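# Insert a loose pipe into a push-fit fitting

## Task

Slide the loose pipe fully home into the fitting's open push-fit end, so that it stays seated once the robot lets go.

## Robot and tools

Robot: two seven-joint Kinova Gen3 arms, left_arm and right_arm, each with a Robotiq 2F-85 two-finger gripper. left_arm sits on the +y side. Bases are at roughly (+0.052, +0.338, 0) m for left and (-0.049, -0.327, 0) m for right, both nearly unrotated.

Frame: every pose, velocity and offset uses the scene frame. Its origin is at table-top height, halfway between the nominal bases. +x points out over the table, +z points up, +y points toward the left arm. Arm names do not match image sides. Reported hand positions can be off by a few centimetres, more at long reach. Gripper axes: the fingers point along +z and open and close along y. end_effector_position is the point between the pads when they are closed. Closed fingertips reach about 19 mm past it; fully open, about 6 mm.

The 16-number row (shared by execute_actions and move): one flat list covering both arms. Numbers 1-8 are left_arm: dx, dy, dz, rx, ry, rz, gripper position, gripper speed. Numbers 9-16 are the same eight for right_arm. Every number lies in [-1, 1], and both arms must always be filled in.
- dx, dy, dz are an offset along the scene axes, scaled so 1.0 = 0.6 m.
- rx, ry, rz together form one rotation vector, applied about the hand's own position, scaled so 1.0 = 180 degrees.
- Offsets are measured from the arm's Hand target as it stood when the action or move began, not from the previous row. Sending the same offset twice therefore moves the hand twice.
- Six zeros re-request the current Hand target.
- Orientation commands are clipped to within 32 degrees of the measured orientation at each step.

Gripper numbers in the row:
- position is absolute: +1 fully open (85 mm), 0 about 45 mm, -1 fully closed. The mapping to millimetres is not linear, so rely on position_measured_pct, which is about 50 - 50 x position.
- speed runs from -1 (about 20 mm/s, gentlest) through 0 (about 85 mm/s) to +1 (about 150 mm/s).
- Both numbers are commands every time. To leave a gripper unchanged, resend its last position and speed; a 0 there is a real command.
- To grip, ask for a position narrower than the object and keep it. A slow close gives roughly 100 N per pad. A fast close from a centimetre or more away gives more force.
- To release, send a position a few mm wider than the object.

Tools:
- execute_actions(actions, cameras): actions is a list of actions. Each action is a table of up to 15 rows, one row per 1/30 s step; if the table is shorter, its last row is held to fill 15 steps. An empty list returns the state plus images from all cameras. cameras is a list of names, ["all"], or [] for none; an unknown name invalidates the call.
- move(target, speed, blend, blocking, cameras): drives straight-line paths toward one row, or through up to 15 rows. All rows are offsets from the same starting Hand targets. speed is in m/s (0.002-0.5, default 0.25), either one number or one per target. blend is a corner radius in m (0 = stop at each target). blocking=false returns after about 0.5 s while the move continues. A move lasts at most 10 s and does not avoid obstacles. Its result adds a 'move:' line: done (within 3 mm and 2 degrees), off_target, moving, held or fault, plus limits such as paced or held.
- wait(seconds 0-10): lets the scene run while the last commands are held.
- stop(): brakes a running move. The fingers keep moving.
- zoom_image(camera, region [x0,y0,x1,y1] in pixels, at most 504x504): gives a closer view of the latest image from cam_high, cam_low, cam_left_wrist or cam_right_wrist. Each image is 672x504.
- clear_fault(arm): clears a torque fault that a result has already reported.
- read_manual(section): licence texts only.
- finished_scene(scene): ends the scene, given its number. The pipe must stay inserted without the robot holding it.

Reading results:
- Hand target is the last commanded pose after clipping. The gripper often rests slightly short of it; the next command asks for it again, or you can send the missing distance as an offset.
- object_status: 0 = fingers moving; 1 = blocked while opening; 2 = stopped on an object before the requested position (firm grip); 3 = reached the requested position or pads met (empty, or a soft grip).
- position_measured_pct of 98 or more means the pads have met. motor_current_ma is about 1000 on a firm hold and near 0 in air.
- Flange force is the external force along the gripper's own axes. It includes the held weight and has a bias.
- Joint torques are given in joint order. Joint velocities may read 'within noise'.
- Wrist depth is a 7x7 grid of distances in mm, where '-' means no value.
- The result can also include step readings, Tool commands, and MOTOR HOT or fault lines.

Cautions:
- Arms are stiff. A target only millimetres beyond a firm contact presses as hard as the motors allow. To end a push, command the target back past the gripper.
- Joint torque limits are 104.5 N m for the four large joints and 51.3 N m for the three wrist joints. Exceeding one causes a torque fault, as does a joint straying more than 5 degrees from its plan; the arm then stays stopped until clear_fault.
- Motors heat when holding loads, stretching out, or pushing toward unreachable poses. At 75 °C the arm sinks and is stopped for 30-60 s or more.
- A clearance check blocks commands that bring the arms too close, but it does not always prevent contact. Avoid any collision between the arms, and never close one gripper on the other arm's fingers.
- Don't drop the pipe, swing it fast, slam it, or squeeze it hard while it still rests on the table.
- Nothing may leave the table.
- Loose objects can be nudged by outside disturbances, so check the pipe's position again before inserting.

Each tool is called after "Request:" by a JSON object that holds its "api" and its "payload".

## Session

Request:
{"api": "execute_actions", "payload": {"actions": []}}

Scene clock: 0.00 s.
left_arm: end_effector_position=(+0.8844, +0.4014, +0.2527) position_measured_pct=0.0 object_status=3 motor_current_ma=0 end_effector_quat_wxyz=(-0.410, +0.683, -0.102, +0.596) | right_arm: end_effector_position=(+0.3172, -0.1823, +0.3216) position_measured_pct=0.0 object_status=3 motor_current_ma=0 end_effector_quat_wxyz=(+0.109, +0.751, -0.650, +0.031)
Joint positions: left_arm=[-0.028 1.077 0.217 1.437 -2.585 1.159 0.33] | right_arm=[-0.321 0.344 -0.272 1.415 0.203 1.594 2.651]
Joint velocities: within noise
Joint torques (N m): no reading
Motor temperatures (°C): left_arm=[37 35 31 31 38 37 43] | right_arm=[33 37 29 29 32 37 43]
Flange force (N): no reading
Wrist depth (mm): cam_left_wrist=[1244 1169 1107 1054 972 1265 1219 / 1285 1208 1139 1073 1353 1303 1246 / 1337 1246 1180 1454 1414 1350 1278 / 1857 1295 1199 1535 1467 1390 1131 / 1927 1832 1696 1590 1500 1251 881 / 2053 1911 1768 1687 1292 916 789 / 2112 1973 1832 1704 999 850 815] | cam_right_wrist=[490 503 516 526 540 551 566 / 482 488 502 513 525 538 550 / 471 482 487 499 512 524 537 / 460 469 481 489 501 510 525 / 451 460 471 479 491 502 513 / 441 449 459 469 479 491 502 / 434 443 452 460 471 480 491]
Hand target: left_arm +0.8844, +0.4014, +0.2527; -0.410, +0.683, -0.102, +0.596 | right_arm +0.3172, -0.1823, +0.3216; +0.109, +0.751, -0.650, +0.031
Tool commands: left_gripper/position=+1.0 left_gripper/speed=+1.0 right_gripper/position=+1.0 right_gripper/speed=+1.0

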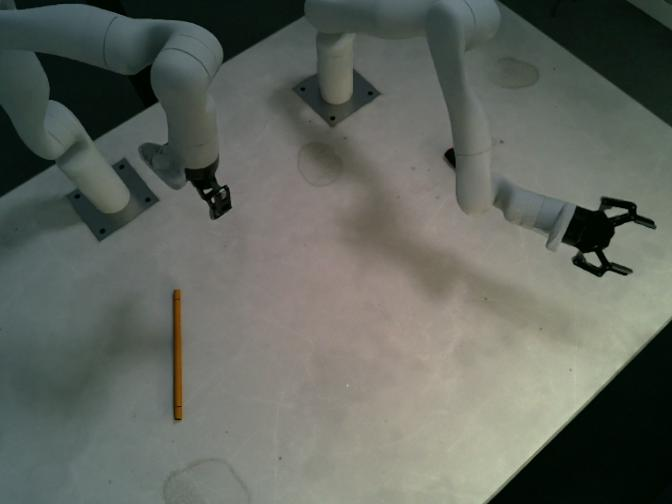

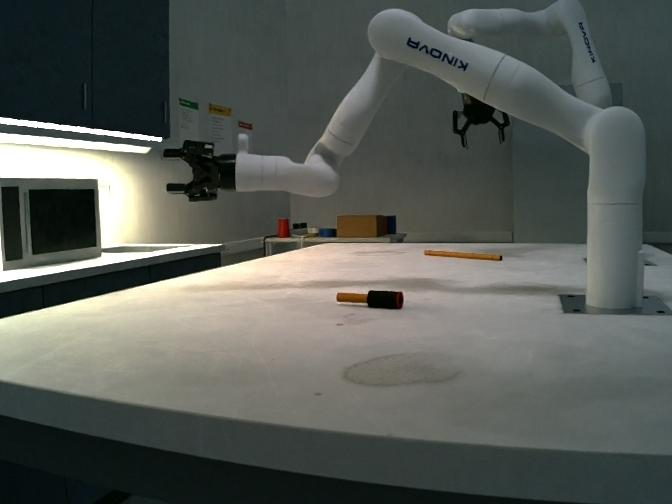

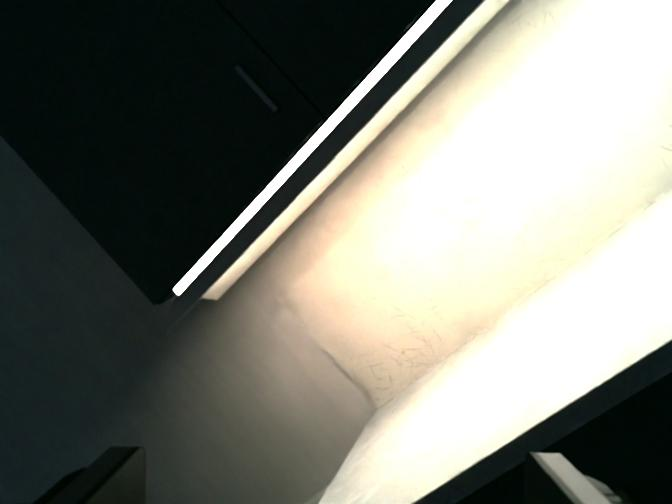

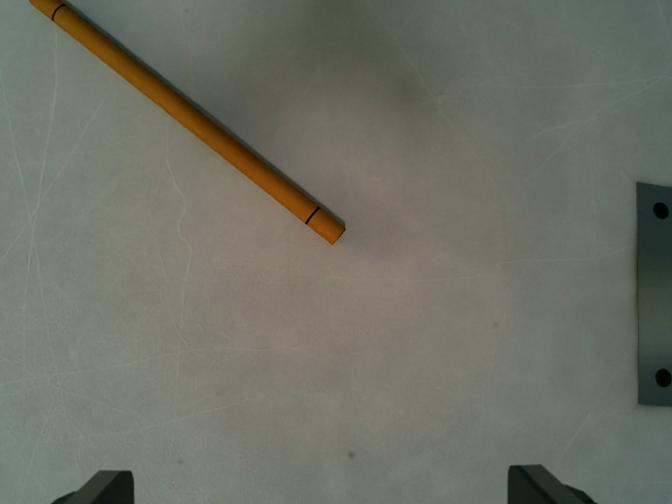

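Request:
{"api": "zoom_image", "payload": {"camera": "cam_low", "region": [320, 270, 440, 330]}}

Request:
{"api": "zoom_image", "payload": {"camera": "cam_high", "region": [420, 120, 520, 200]}}

Request:
{"api": "zoom_image", "payload": {"camera": "cam_high", "region": [130, 270, 230, 440]}}

Scaled by 4.200 from the camera's 672x504 image, which has a finer 960x720 frame.

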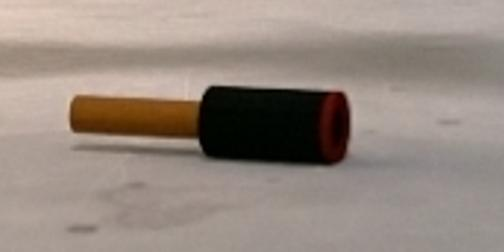

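Scaled by 5.040 from the camera's 672x504 image, which has a finer 960x720 frame.

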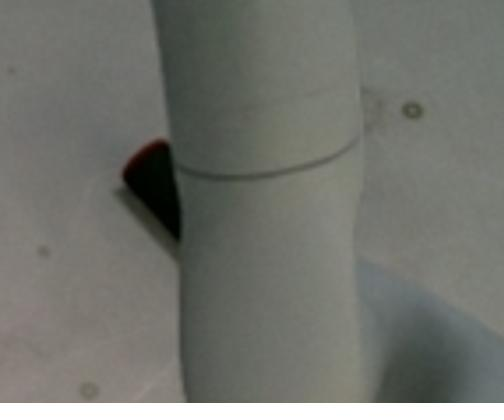

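Scaled by 2.965 from the camera's 672x504 image, which has a finer 960x720 frame.

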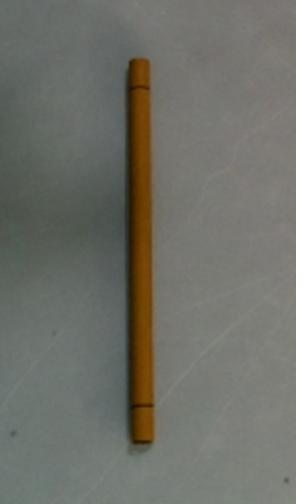

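Request:
{"api": "move", "payload": {"target": [-0.8073, 0.0977, 0.0622, 0.561, 0.385, -0.641, 0.0, 0.0, 0.2363, -0.3845, -0.2027, 0.0747, 0.0009, 0.2835, -0.3, 0.0], "speed": 0.4, "cameras": ["all"]}}

Scene clock: 221.93 s.
left_arm: end_effector_position=(+0.4001, +0.4600, +0.2900) position_measured_pct=49.8 object_status=3 motor_current_ma=0 end_effector_quat_wxyz=(+0.001, +0.001, +1.000, +0.000) | right_arm: end_effector_position=(+0.4590, -0.4130, +0.1999) position_measured_pct=64.9 object_status=3 motor_current_ma=0 end_effector_quat_wxyz=(+0.000, +0.965, -0.263, +0.000)
Joint positions: left_arm=[-0.324 0.165 -0.092 1.725 -6.267 1.25 1.147] | right_arm=[0.36 0.591 -0.351 1.41 0.209 1.177 4.132]
Joint torques (N m): left_arm=[-0.08 -13 -0.45 -8.27 -0.16 -0.09 -0.01] | right_arm=[-0.7 -19.32 -1.32 -6.77 0.13 -0.09 0.41]
Motor temperatures (°C): left_arm=[36 45 30 31 38 37 43] | right_arm=[32 38 29 30 32 37 42]
Flange force (N): left_arm=[-3.5 0.7 0.3] | right_arm=[5.0 -1.4 -3.0]
Wrist depth (mm): cam_left_wrist=[435 433 433 432 432 431 431 / 435 434 434 433 432 433 432 / 435 435 435 433 434 433 432 / 437 435 436 436 434 435 433 / 437 437 436 435 435 433 434 / 437 437 436 435 436 434 435 / 438 437 437 437 436 436 436] | cam_right_wrist=[343 345 346 346 347 349 351 / 343 344 346 347 348 349 352 / 343 343 345 346 347 348 350 / 342 342 345 345 346 348 349 / 341 342 344 346 347 348 348 / 342 342 343 345 346 347 349 / 341 342 344 344 346 348 349]
Hand target: left_arm +0.4001, +0.4600, +0.2900; +0.001, +0.001, +1.000, +0.000 | right_arm +0.4590, -0.4130, +0.1999; +0.000, +0.965, -0.263, +0.000
Off the commanded pose: left_arm 0.000 m, 0 deg | right_arm 0.000 m, 0 deg.
move: done

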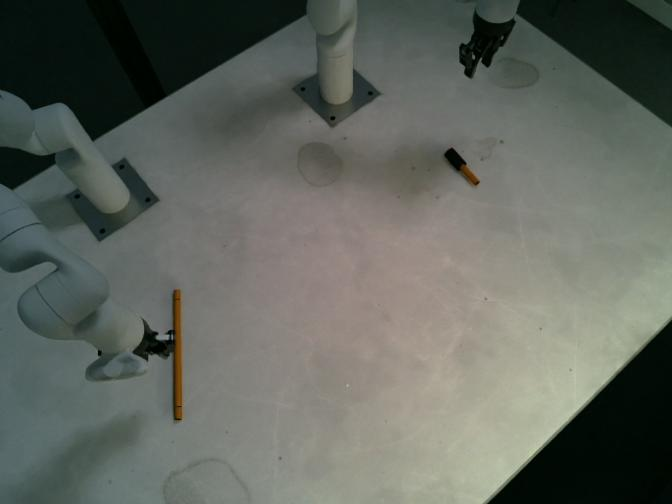

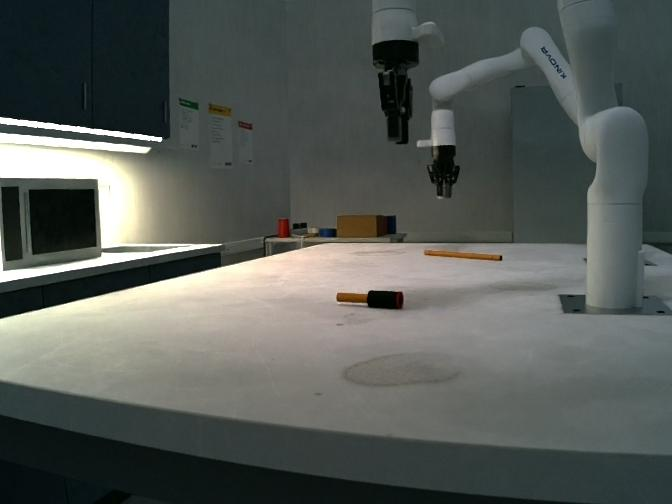

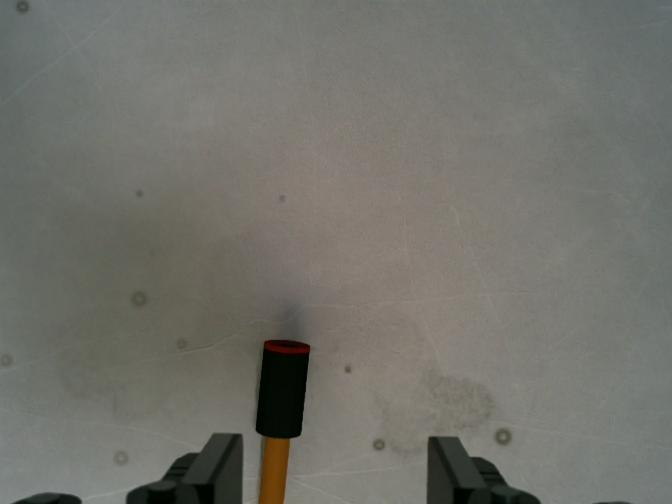

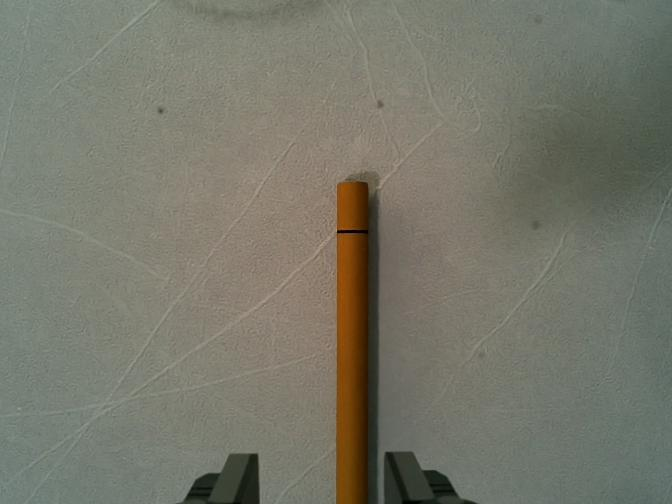

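Request:
{"api": "move", "payload": {"target": [0.0632, -0.0558, -0.3500, 0, 0, -0.025, 0.0, 0.0, -0.0118, -0.0202, -0.2000, 0, 0, -0.006, -0.3, 0.0], "speed": 0.25, "cameras": ["cam_left_wrist", "cam_right_wrist"]}}

Scene clock: 255.00 s.
left_arm: end_effector_position=(+0.4380, +0.4265, +0.0800) position_measured_pct=49.8 object_status=3 motor_current_ma=0 end_effector_quat_wxyz=(+0.001, +0.040, +0.999, +0.000) | right_arm: end_effector_position=(+0.4519, -0.4251, +0.0800) position_measured_pct=64.9 object_status=3 motor_current_ma=0 end_effector_quat_wxyz=(+0.000, +0.962, -0.272, +0.000)
Joint positions: left_arm=[-0.252 0.53 -0.046 1.995 -6.242 0.615 1.163] | right_arm=[0.366 0.735 -0.31 1.581 0.272 0.868 4.084]
Joint torques (N m): left_arm=[-0.05 -16.81 -0.31 -5.07 -0.16 -0.07 -0.02] | right_arm=[-0.65 -20.21 -1.45 -5.27 0.14 -0.09 0.41]
Flange force (N): left_arm=[-2.6 0.7 3.1] | right_arm=[5.0 -1.3 -1.7]
Wrist depth (mm): cam_left_wrist=[225 225 225 224 224 224 223 / 226 225 225 225 224 224 224 / 226 226 225 225 224 224 224 / 226 226 226 225 225 225 225 / 227 227 226 226 226 225 225 / 228 227 227 199 226 226 225 / 228 227 227 199 226 226 226] | cam_right_wrist=[225 225 226 227 227 228 230 / 224 224 225 226 228 228 229 / 224 224 225 225 227 228 229 / 224 225 225 225 227 228 228 / 223 224 225 225 227 228 228 / 223 224 225 225 226 227 228 / 223 224 225 225 226 227 228]
Hand target: left_arm +0.4380, +0.4265, +0.0800; +0.001, +0.040, +0.999, +0.000 | right_arm +0.4519, -0.4251, +0.0799; +0.000, +0.962, -0.272, +0.000
Off the commanded pose: left_arm 0.000 m, 0 deg | right_arm 0.000 m, 0 deg.
move: done
Images, in order (width x height): cam_left_wrist 672x504, cam_right_wrist 672x504.

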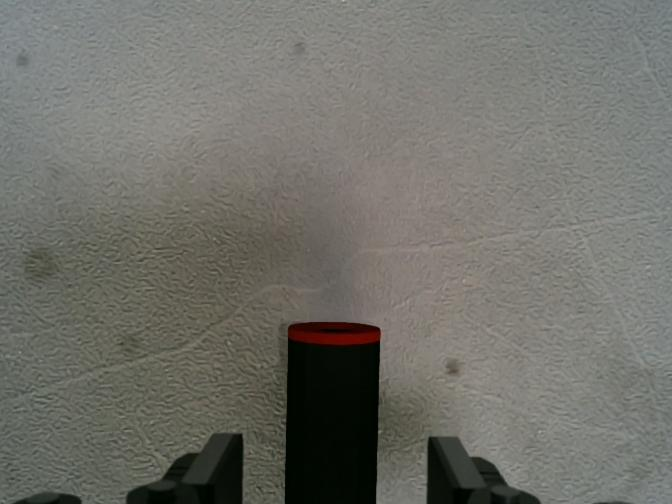

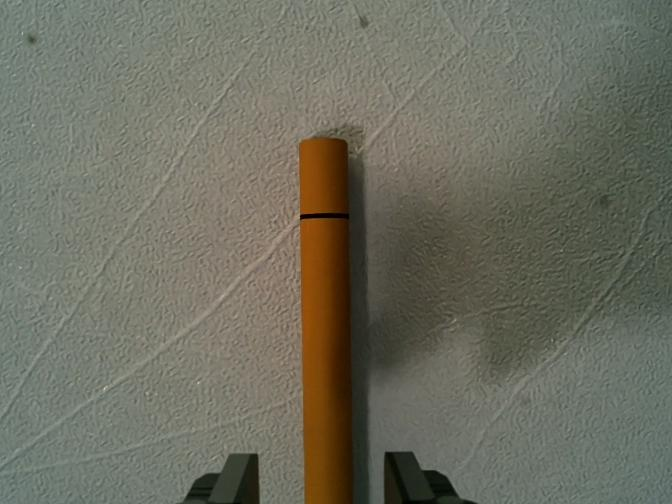

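Request:
{"api": "move", "payload": {"target": [[0, 0, -0.0967, 0, 0, 0, 0.0, -1.0, 0, 0, -0.0967, 0, 0, 0, -0.3, -1.0], [0, 0, -0.0967, 0, 0, 0, -0.6, -1.0, 0, 0, -0.0967, 0, 0, 0, -0.9, -1.0], [0, 0, 0.05, 0, 0, 0, -0.6, -1.0, 0, 0, 0.05, 0, 0, 0, -0.9, -1.0]], "speed": [0.1, 0.1, 0.12], "cameras": ["all"]}}

Scene clock: 269.33 s.
left_arm: end_effector_position=(+0.4380, +0.4265, +0.1100) position_measured_pct=69.3 object_status=2 motor_current_ma=1000 end_effector_quat_wxyz=(+0.001, +0.040, +0.999, +0.000) | right_arm: end_effector_position=(+0.4519, -0.4252, +0.1100) position_measured_pct=83.5 object_status=2 motor_current_ma=1000 end_effector_quat_wxyz=(+0.000, +0.962, -0.272, +0.000)
Joint positions: left_arm=[-0.249 0.468 -0.049 1.965 -6.248 0.706 1.169] | right_arm=[0.373 0.69 -0.323 1.553 0.253 0.939 4.099]
Joint torques (N m): left_arm=[-0.05 -16.57 -0.39 -5.82 -0.15 -0.09 -0.04] | right_arm=[-0.7 -20.38 -1.42 -5.94 0.11 -0.06 0.45]
Flange force (N): left_arm=[-2.9 0.7 3.2] | right_arm=[4.8 -1.3 -1.0]
Wrist depth (mm): cam_left_wrist=[255 254 254 254 254 253 253 / 255 255 255 254 254 254 253 / 256 256 255 255 254 254 254 / 256 256 256 255 255 254 254 / 257 256 256 256 255 255 254 / 257 257 257 - 256 255 255 / 258 257 - - - 256 256] | cam_right_wrist=[254 255 256 257 258 259 260 / 254 254 256 257 257 259 259 / 253 254 255 - 257 258 259 / 253 254 255 - 256 258 259 / 253 254 255 - 256 257 259 / 252 254 254 - 256 257 258 / 252 253 254 - 256 257 258]
Hand target: left_arm +0.4380, +0.4265, +0.1100; +0.001, +0.040, +0.999, +0.000 | right_arm +0.4519, -0.4252, +0.1099; +0.000, +0.962, -0.272, +0.000
Off the commanded pose: left_arm 0.000 m, 0 deg | right_arm 0.000 m, 0 deg.
move: done

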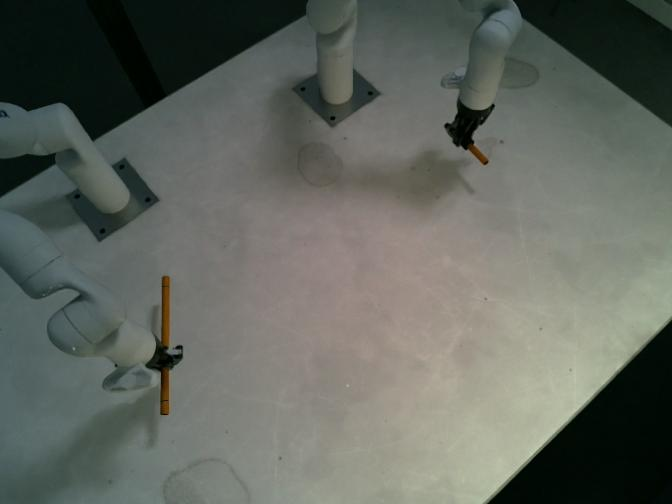

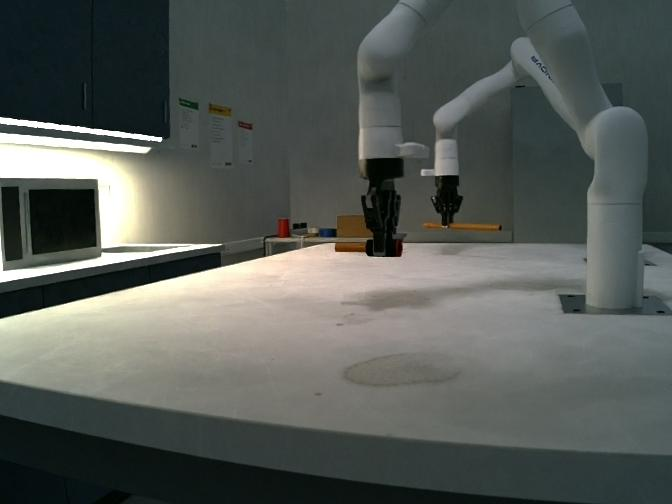

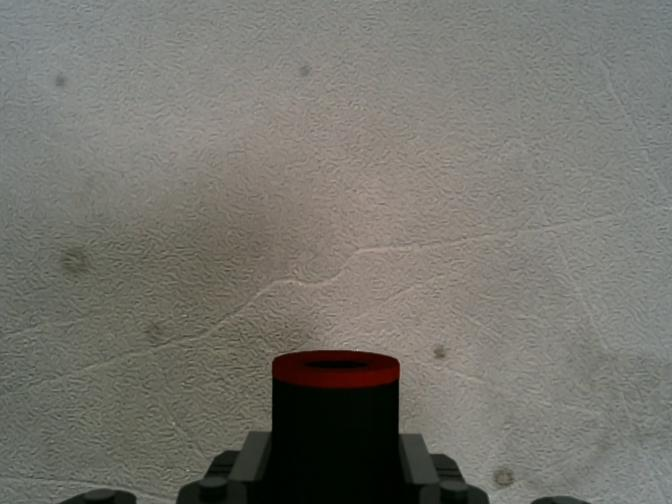

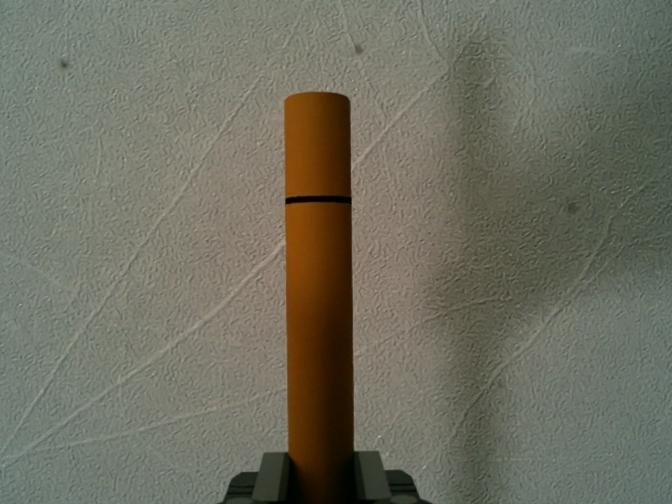

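Request:
{"api": "move", "payload": {"target": [[0.0367, -0.3775, 0.1167, 0, 0, 0, -0.6, -1.0, -0.3365, 0.7420, 0.15, 0.2664, -0.0869, 0.1400, -0.9, -1.0], [0.0367, -0.5108, 0.1167, 0, 0, 0, -0.6, -1.0, -0.2702, 0.9128, 0.1197, 0.2664, -0.0869, 0.1400, -0.9, -1.0]], "speed": [0.3, 0.2], "blend": [0.04, 0], "cameras": ["all"]}}

Scene clock: 300.13 s.
left_arm: end_effector_position=(+0.4600, +0.1200, +0.1800) position_measured_pct=69.3 object_status=2 motor_current_ma=1000 end_effector_quat_wxyz=(+0.001, +0.040, +0.999, +0.000) | right_arm: end_effector_position=(+0.2898, +0.1225, +0.1817) position_measured_pct=83.5 object_status=2 motor_current_ma=1000 end_effector_quat_wxyz=(-0.422, +0.906, -0.037, +0.017)
Joint positions: left_arm=[0.421 0.481 0.03 1.649 -6.301 1.01 1.945] | right_arm=[0.064 0.757 -1.015 2.017 -0.454 0.013 4.468]
Joint torques (N m): left_arm=[-0.04 -18.71 -0.03 -7.56 -0.12 -0.11 -0.02] | right_arm=[-0.59 -15.36 -6.19 -5.01 0.03 -0.7 0.43]
Flange force (N): left_arm=[-3.6 -1.8 2.2] | right_arm=[3.1 -0.9 -0.4]
Wrist depth (mm): cam_left_wrist=[324 323 324 323 323 322 322 / 325 325 324 324 323 323 324 / 325 325 325 324 324 324 323 / 325 326 325 325 324 324 324 / 327 326 326 326 325 325 324 / 327 327 - - - 325 325 / 327 327 - - - 326 326] | cam_right_wrist=[806 636 508 424 363 318 282 / 846 611 510 423 355 318 283 / 808 636 544 436 354 317 277 / 800 635 542 434 355 310 281 / 796 633 544 434 355 317 282 / 800 636 545 434 353 316 282 / 799 634 - 432 353 316 281]
Hand target: left_arm +0.4600, +0.1200, +0.1800; +0.001, +0.040, +0.999, +0.000 | right_arm +0.2898, +0.1225, +0.1818; -0.422, +0.906, -0.037, +0.017
Off the commanded pose: left_arm 0.000 m, 0 deg | right_arm 0.000 m, 0 deg.
move: done

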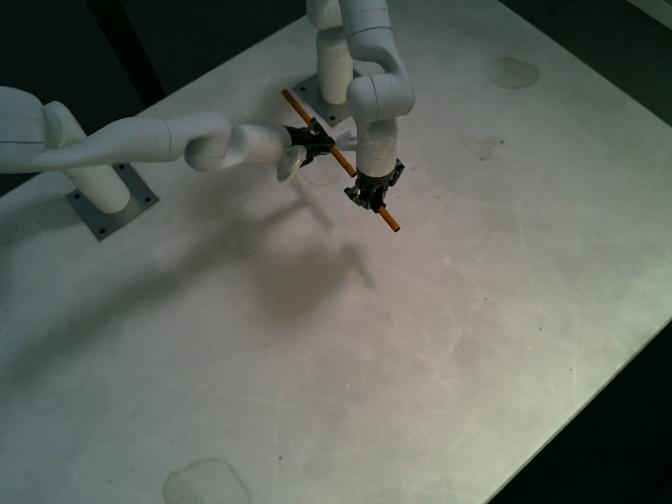

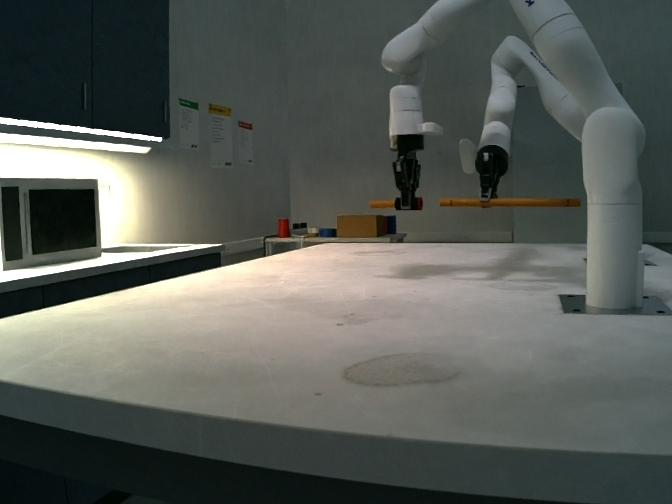

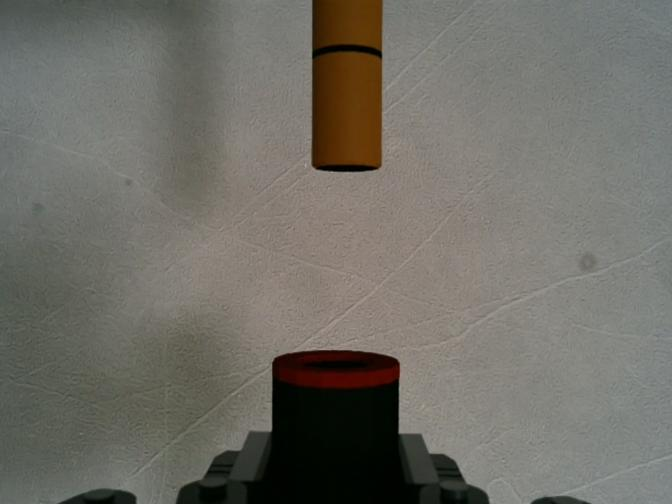

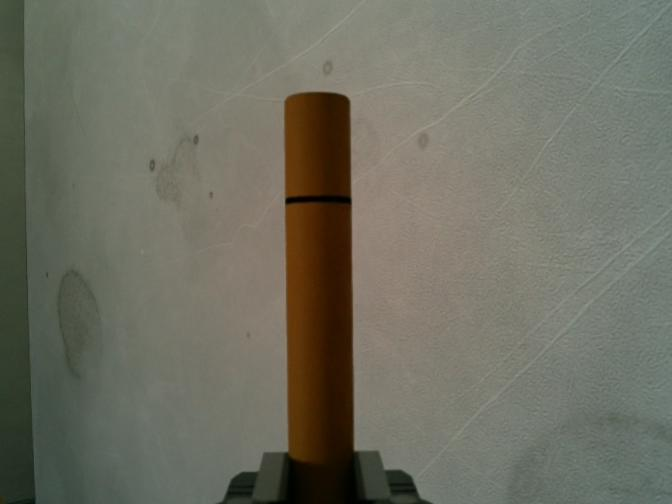

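Request:
{"api": "zoom_image", "payload": {"camera": "cam_low", "region": [355, 170, 475, 230]}}

Request:
{"api": "zoom_image", "payload": {"camera": "cam_low", "region": [430, 160, 590, 240]}}

Request:
{"api": "zoom_image", "payload": {"camera": "cam_left_wrist", "region": [250, 130, 430, 410]}}

Scaled by 4.200 from the camera's 672x504 image, which has a finer 960x720 frame.

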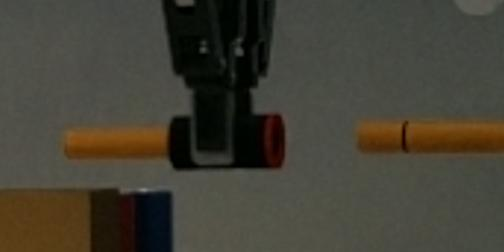

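Scaled by 3.150 from the camera's 672x504 image, which has a finer 960x720 frame.

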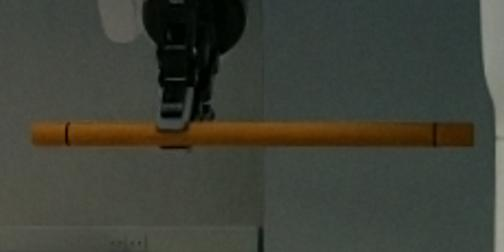

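Scaled by 1.800.

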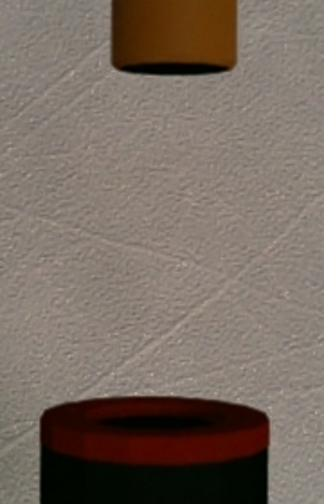

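Request:
{"api": "move", "payload": {"target": [0, 0, 0, 0, 0, 0, -0.6, -1.0, 0.0545, -0.0080, -0.0042, 0, 0, 0, -0.9, -1.0], "speed": 0.06, "cameras": ["all"]}}

Request:
{"api": "zoom_image", "payload": {"camera": "cam_low", "region": [355, 170, 475, 230]}}

Request:
{"api": "zoom_image", "payload": {"camera": "cam_left_wrist", "region": [240, 230, 440, 410]}}

Request:
{"api": "zoom_image", "payload": {"camera": "cam_right_wrist", "region": [220, 0, 420, 180]}}

Scene clock: 317.10 s.
left_arm: end_effector_position=(+0.4600, +0.1200, +0.1800) position_measured_pct=69.3 object_status=2 motor_current_ma=1000 end_effector_quat_wxyz=(+0.001, +0.040, +0.999, +0.000) | right_arm: end_effector_position=(+0.3225, +0.1177, +0.1792) position_measured_pct=83.5 object_status=2 motor_current_ma=1000 end_effector_quat_wxyz=(-0.422, +0.906, -0.037, +0.017)
Joint positions: left_arm=[0.421 0.481 0.03 1.649 -6.301 1.01 1.945] | right_arm=[0.079 0.783 -0.974 1.936 -0.43 0.096 4.49]
Joint torques (N m): left_arm=[-0.11 -18.65 -0.01 -7.6 -0.13 -0.1 0] | right_arm=[-0.7 -16.27 -6.44 -5.03 -0.13 -0.64 0.4]
Flange force (N): left_arm=[-3.3 -1.8 2.2] | right_arm=[3.5 -1.0 -0.5]
Wrist depth (mm): cam_left_wrist=[324 324 323 324 323 322 322 / 324 324 324 324 323 323 323 / 325 325 325 325 324 324 323 / 326 325 325 325 325 324 324 / 326 326 325 326 325 325 325 / 327 326 - - - 326 325 / 327 326 - - - 326 325] | cam_right_wrist=[795 635 - 168 344 315 280 / 838 630 506 419 351 314 279 / 799 630 539 432 351 315 274 / 840 628 539 432 350 313 279 / 793 627 539 432 351 314 279 / 792 628 - 431 350 314 279 / 794 629 - 431 350 314 279]
Hand target: left_arm +0.4600, +0.1200, +0.1800; +0.001, +0.040, +0.999, +0.000 | right_arm +0.3224, +0.1177, +0.1792; -0.422, +0.906, -0.037, +0.017
Off the commanded pose: left_arm 0.000 m, 0 deg | right_arm 0.000 m, 0 deg.
move: done

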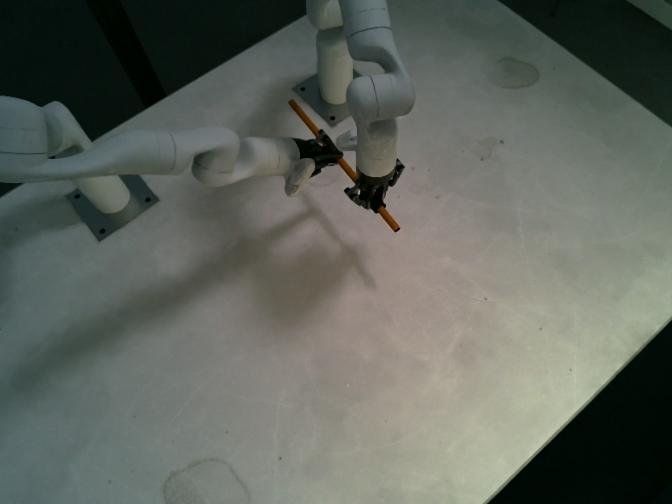

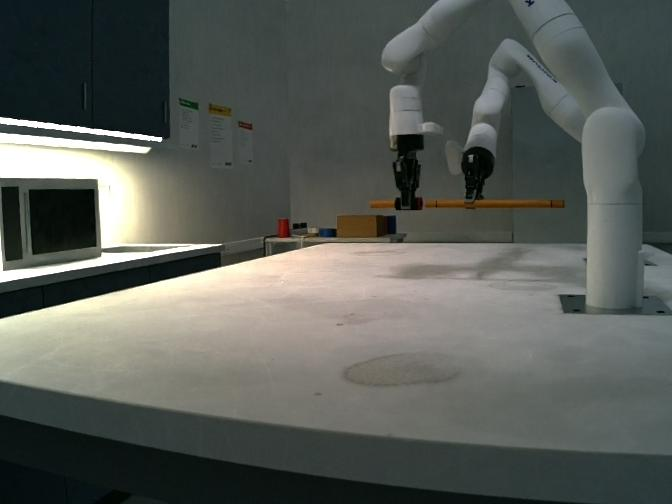

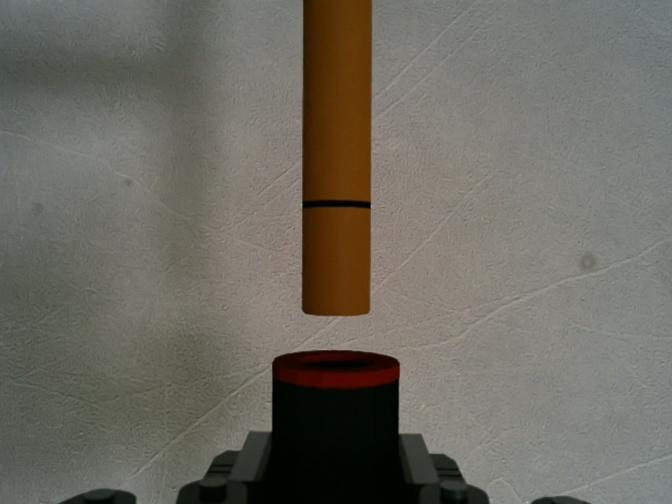

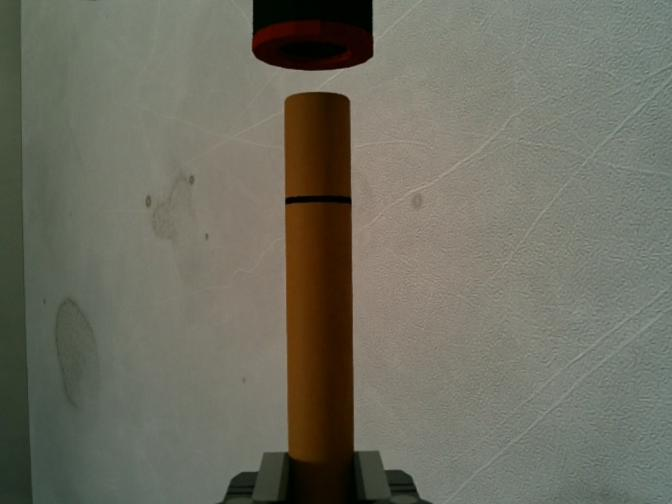

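Scaled by 4.200 from the camera's 672x504 image, which has a finer 960x720 frame.

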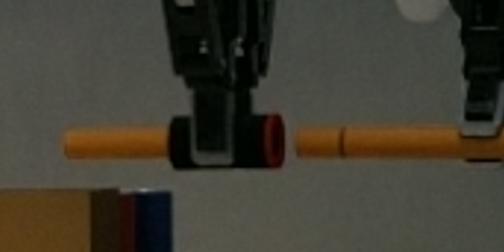

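Scaled by 2.520.

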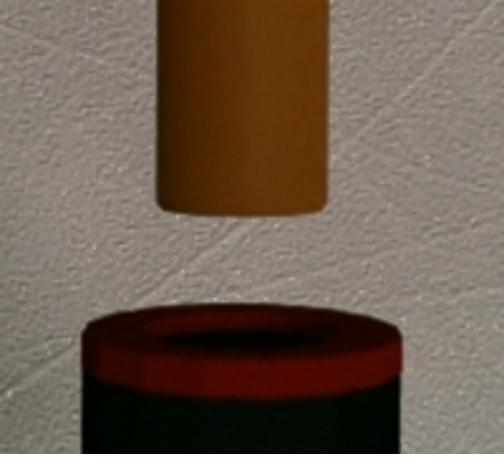

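Scaled by 2.520.

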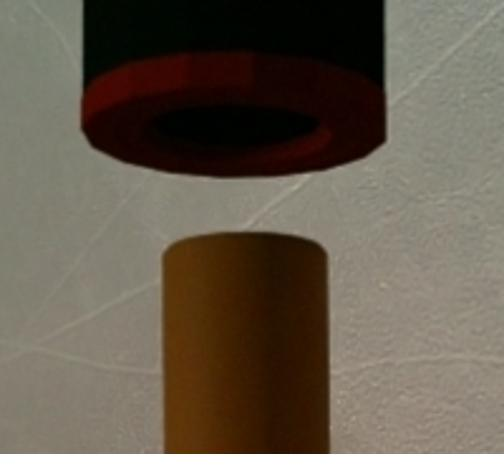

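Request:
{"api": "zoom_image", "payload": {"camera": "cam_low", "region": [390, 185, 450, 215]}}

Request:
{"api": "zoom_image", "payload": {"camera": "cam_right_wrist", "region": [240, 0, 390, 120]}}

Scaled by 8.400 from the camera's 672x504 image, which has a finer 960x720 frame.

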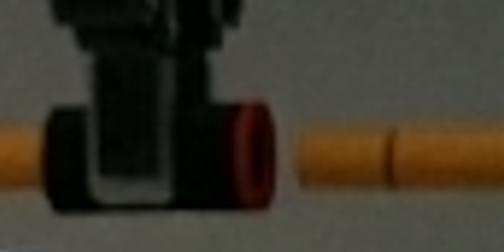

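Scaled by 3.360.

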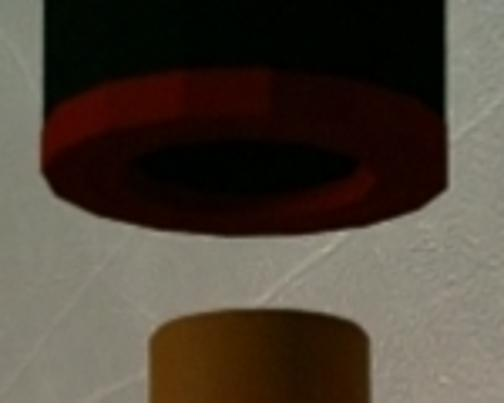

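Request:
{"api": "move", "payload": {"target": [[0, 0, 0, 0, 0, 0, -0.6, -1.0, 0.0133, -0.0011, 0.0015, 0, 0, 0, -0.9, -1.0], [0, 0, 0, 0, 0, 0, -0.6, -1.0, 0.0233, -0.0018, 0.0015, 0, 0, 0, -0.9, -1.0]], "speed": [0.03, 0.015], "cameras": ["cam_left_wrist", "cam_right_wrist", "cam_low"]}}

Request:
{"api": "zoom_image", "payload": {"camera": "cam_right_wrist", "region": [240, 0, 390, 120]}}

Request:
{"api": "zoom_image", "payload": {"camera": "cam_left_wrist", "region": [260, 290, 410, 410]}}

Request:
{"api": "zoom_image", "payload": {"camera": "cam_low", "region": [390, 185, 450, 215]}}

Scene clock: 350.57 s.
left_arm: end_effector_position=(+0.4600, +0.1200, +0.1800) position_measured_pct=69.3 object_status=2 motor_current_ma=1000 end_effector_quat_wxyz=(+0.001, +0.040, +0.999, +0.000) | right_arm: end_effector_position=(+0.3364, +0.1166, +0.1801) position_measured_pct=83.5 object_status=2 motor_current_ma=1000 end_effector_quat_wxyz=(-0.422, +0.906, -0.037, +0.017)
Joint positions: left_arm=[0.421 0.481 0.03 1.649 -6.301 1.01 1.945] | right_arm=[0.081 0.79 -0.955 1.897 -0.422 0.136 4.494]
Joint torques (N m): left_arm=[-0.06 -18.66 -0.03 -7.57 -0.12 -0.06 -0.01] | right_arm=[-0.67 -16.74 -6.43 -5.13 -0.24 -0.64 0.43]
Flange force (N): left_arm=[-3.4 -1.7 2.2] | right_arm=[3.5 -1.0 -0.4]
Wrist depth (mm): cam_left_wrist=[324 324 - - 323 323 323 / 325 325 324 324 324 323 323 / 325 325 325 325 324 324 324 / 326 325 325 325 325 324 324 / 326 326 326 325 325 325 325 / 327 326 - - - 326 324 / 328 327 - - - 326 325] | cam_right_wrist=[- - - - - 315 281 / 797 633 - 433 344 316 281 / 801 633 541 433 352 316 275 / 836 627 540 434 351 309 280 / 800 632 539 430 351 315 280 / 794 630 - 431 351 314 280 / 796 629 - 432 351 315 280]
Hand target: left_arm +0.4600, +0.1200, +0.1800; +0.001, +0.040, +0.999, +0.000 | right_arm +0.3364, +0.1166, +0.1801; -0.422, +0.906, -0.037, +0.017
Off the commanded pose: left_arm 0.000 m, 0 deg | right_arm 0.000 m, 0 deg.
move: done
Images, in order (width x height): cam_low 672x504, cam_left_wrist 672x504, cam_right_wrist 672x504.

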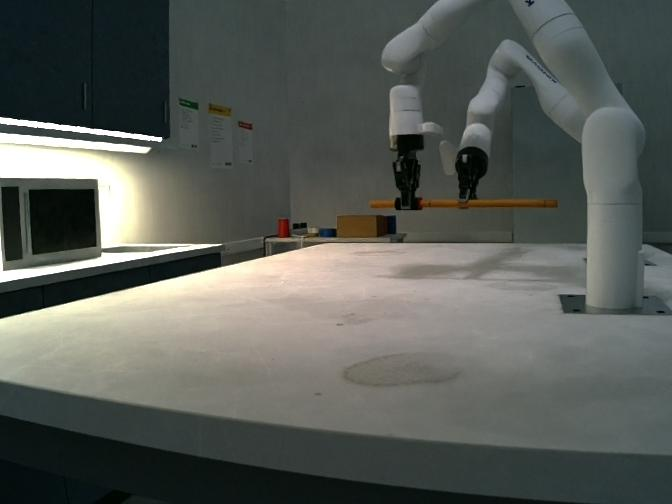

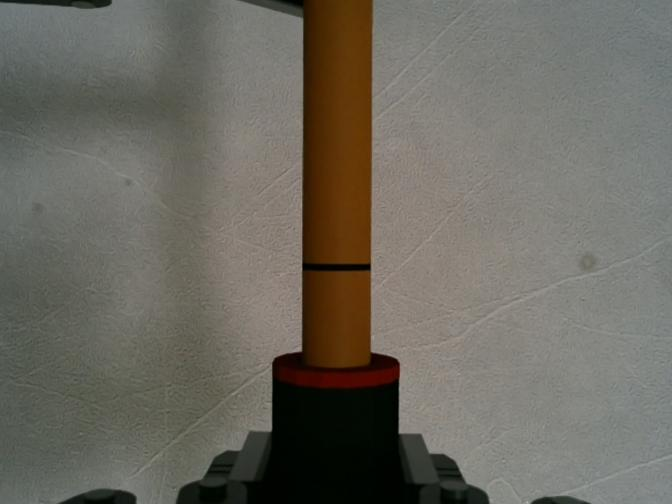

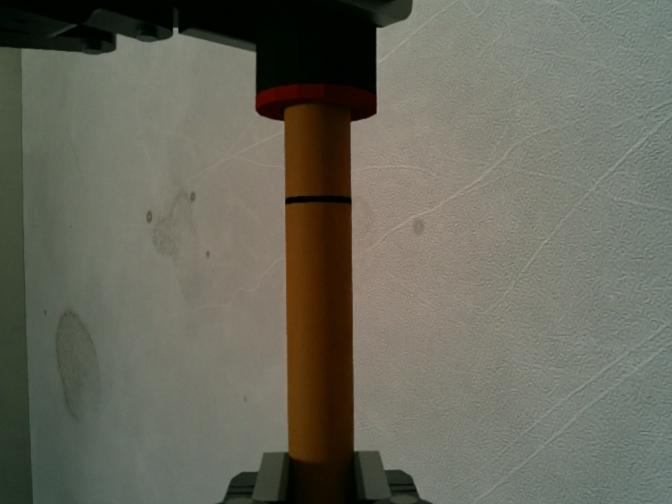

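Scaled by 3.360.

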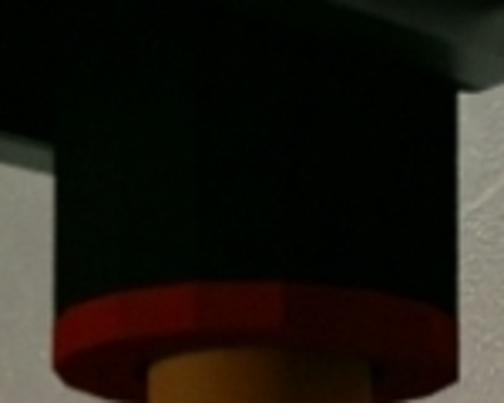

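Scaled by 3.360.

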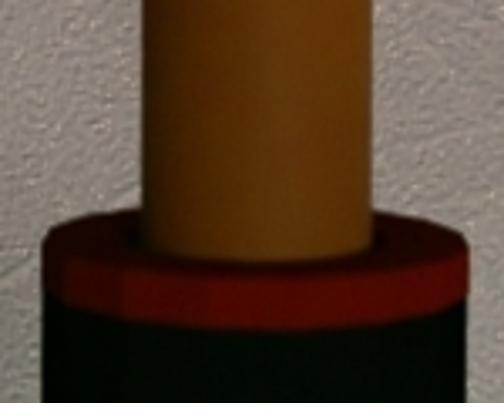

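Scaled by 8.400 from the camera's 672x504 image, which has a finer 960x720 frame.

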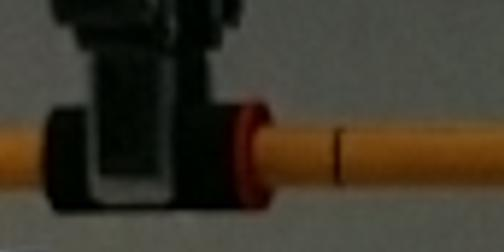

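Request:
{"api": "move", "payload": {"target": [0, 0, 0, 0, 0, 0, -0.6, -1.0, 0.0199, -0.0016, -0.0003, 0, 0, 0, -0.9, -1.0], "speed": 0.03, "cameras": ["cam_left_wrist", "cam_right_wrist"]}}

Scene clock: 355.90 s.
left_arm: end_effector_position=(+0.4601, +0.1201, +0.1800) position_measured_pct=69.3 object_status=2 motor_current_ma=1000 end_effector_quat_wxyz=(+0.001, +0.040, +0.999, +0.000) | right_arm: end_effector_position=(+0.3483, +0.1157, +0.1800) position_measured_pct=83.5 object_status=2 motor_current_ma=1000 end_effector_quat_wxyz=(-0.422, +0.906, -0.037, +0.017)
Joint positions: left_arm=[0.421 0.481 0.03 1.649 -6.301 1.009 1.945] | right_arm=[0.08 0.799 -0.939 1.864 -0.414 0.167 4.498]
Joint torques (N m): left_arm=[3.85 -17.22 3.86 0.96 2.14 5.87 0.01] | right_arm=[9.29 -18.56 0.82 -15.34 -0.13 -7.17 0.29]
Flange force (N): left_arm=[-23.0 -1.0 4.1] | right_arm=[-16.5 -3.0 -1.6]
Wrist depth (mm): cam_left_wrist=[- - - - - 323 322 / 324 324 324 323 323 323 323 / 325 325 324 324 324 324 323 / 326 326 325 325 325 324 324 / 327 326 326 326 325 325 324 / 327 327 - - - 326 325 / 328 327 - - - 326 326] | cam_right_wrist=[- - - - - 315 280 / 841 631 - - 336 315 280 / 794 632 - 431 344 315 274 / 840 631 542 431 351 315 280 / 794 625 539 432 351 315 280 / 799 629 - 430 352 314 279 / 793 630 - 430 351 315 280]
Hand target: left_arm +0.4600, +0.1200, +0.1800; +0.001, +0.040, +0.999, +0.000 | right_arm +0.3484, +0.1157, +0.1800; -0.422, +0.906, -0.037, +0.017
Off the commanded pose: left_arm 0.000 m, 0 deg | right_arm 0.000 m, 0 deg.
move: done
Images, in order (width x height): cam_left_wrist 672x504, cam_right_wrist 672x504.

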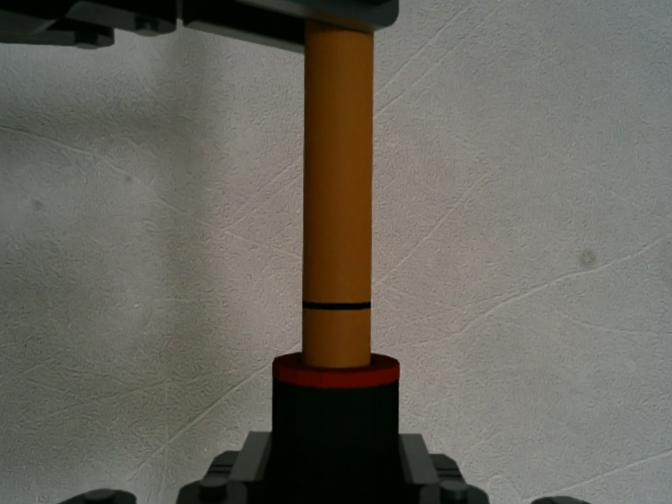

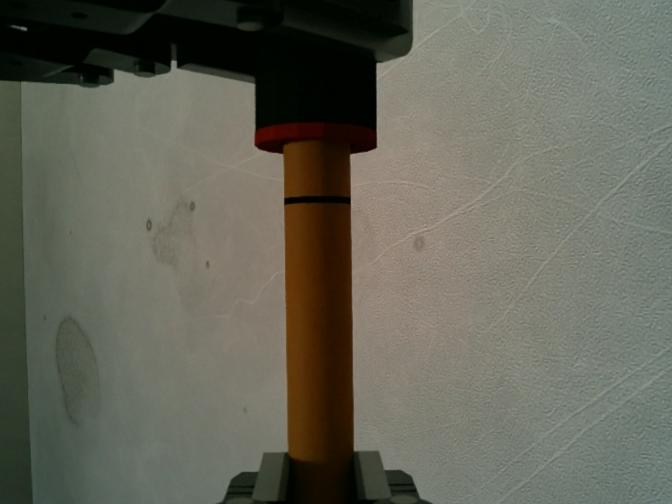

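Request:
{"api": "wait", "payload": {"seconds": 0.2, "cameras": ["cam_left_wrist", "cam_right_wrist", "cam_low"]}}

Request:
{"api": "zoom_image", "payload": {"camera": "cam_low", "region": [390, 185, 450, 215]}}

Scene clock: 364.13 s.
left_arm: end_effector_position=(+0.4600, +0.1200, +0.1800) position_measured_pct=69.3 object_status=2 motor_current_ma=1000 end_effector_quat_wxyz=(+0.001, +0.040, +0.999, +0.000) | right_arm: end_effector_position=(+0.3484, +0.1157, +0.1800) position_measured_pct=83.5 object_status=2 motor_current_ma=1000 end_effector_quat_wxyz=(-0.422, +0.906, -0.037, +0.017)
Joint positions: left_arm=[0.421 0.481 0.03 1.649 -6.301 1.01 1.945] | right_arm=[0.08 0.799 -0.939 1.864 -0.414 0.167 4.498]
Joint torques (N m): left_arm=[3.88 -17.2 3.92 1.32 2.18 6.11 0.01] | right_arm=[9.68 -18.61 1.23 -15.68 -0.15 -7.43 0.3]
Flange force (N): left_arm=[-23.8 -1.3 4.2] | right_arm=[-17.3 -3.1 -1.7]
Wrist depth (mm): cam_left_wrist=[- - - - - 323 322 / 325 325 324 323 323 323 323 / 325 325 325 324 324 323 323 / 326 326 326 325 324 325 324 / 327 327 326 326 325 325 325 / 328 326 - - - 326 326 / 327 328 - - - 326 326] | cam_right_wrist=[- - - - - 313 280 / 840 631 - - 336 314 280 / 797 628 - 431 344 315 275 / 840 628 541 432 351 315 279 / 793 629 540 432 351 314 280 / 795 630 - 432 352 314 280 / 791 628 - 431 351 315 280]
Hand target: left_arm +0.4600, +0.1200, +0.1800; +0.001, +0.040, +0.999, +0.000 | right_arm +0.3484, +0.1157, +0.1800; -0.422, +0.906, -0.037, +0.017
Tool commands: left_gripper/position=-0.6 left_gripper/speed=-1.0 right_gripper/position=-0.9 right_gripper/speed=-1.0
Off the commanded pose: left_arm 0.000 m, 0 deg | right_arm 0.000 m, 0 deg.
wait: 0.20 s; at rest from the start
Images, in order (width x height): cam_low 672x504, cam_left_wrist 672x504, cam_right_wrist 672x504.

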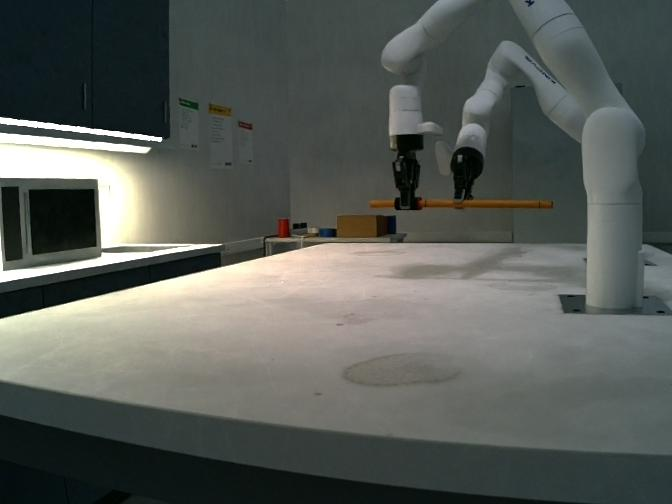

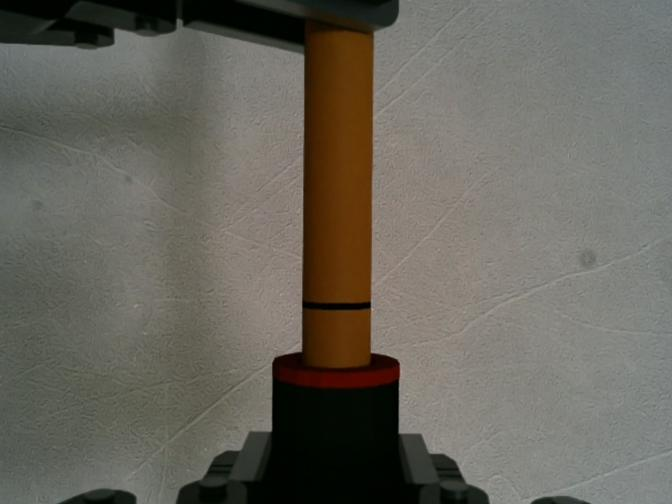

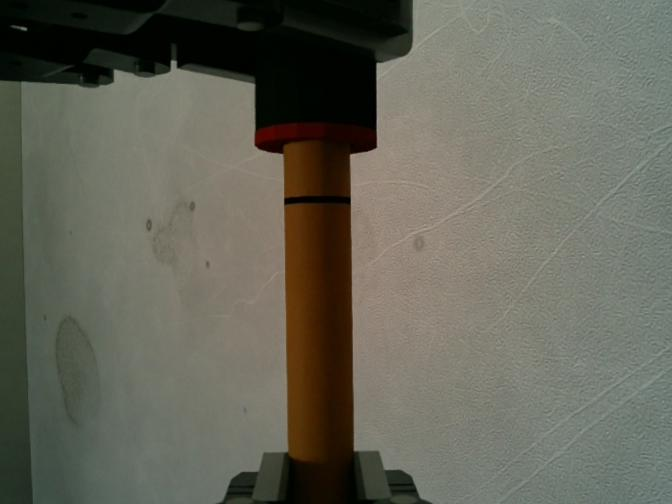

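Scaled by 8.400 from the camera's 672x504 image, which has a finer 960x720 frame.

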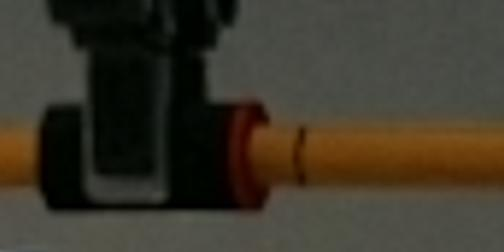

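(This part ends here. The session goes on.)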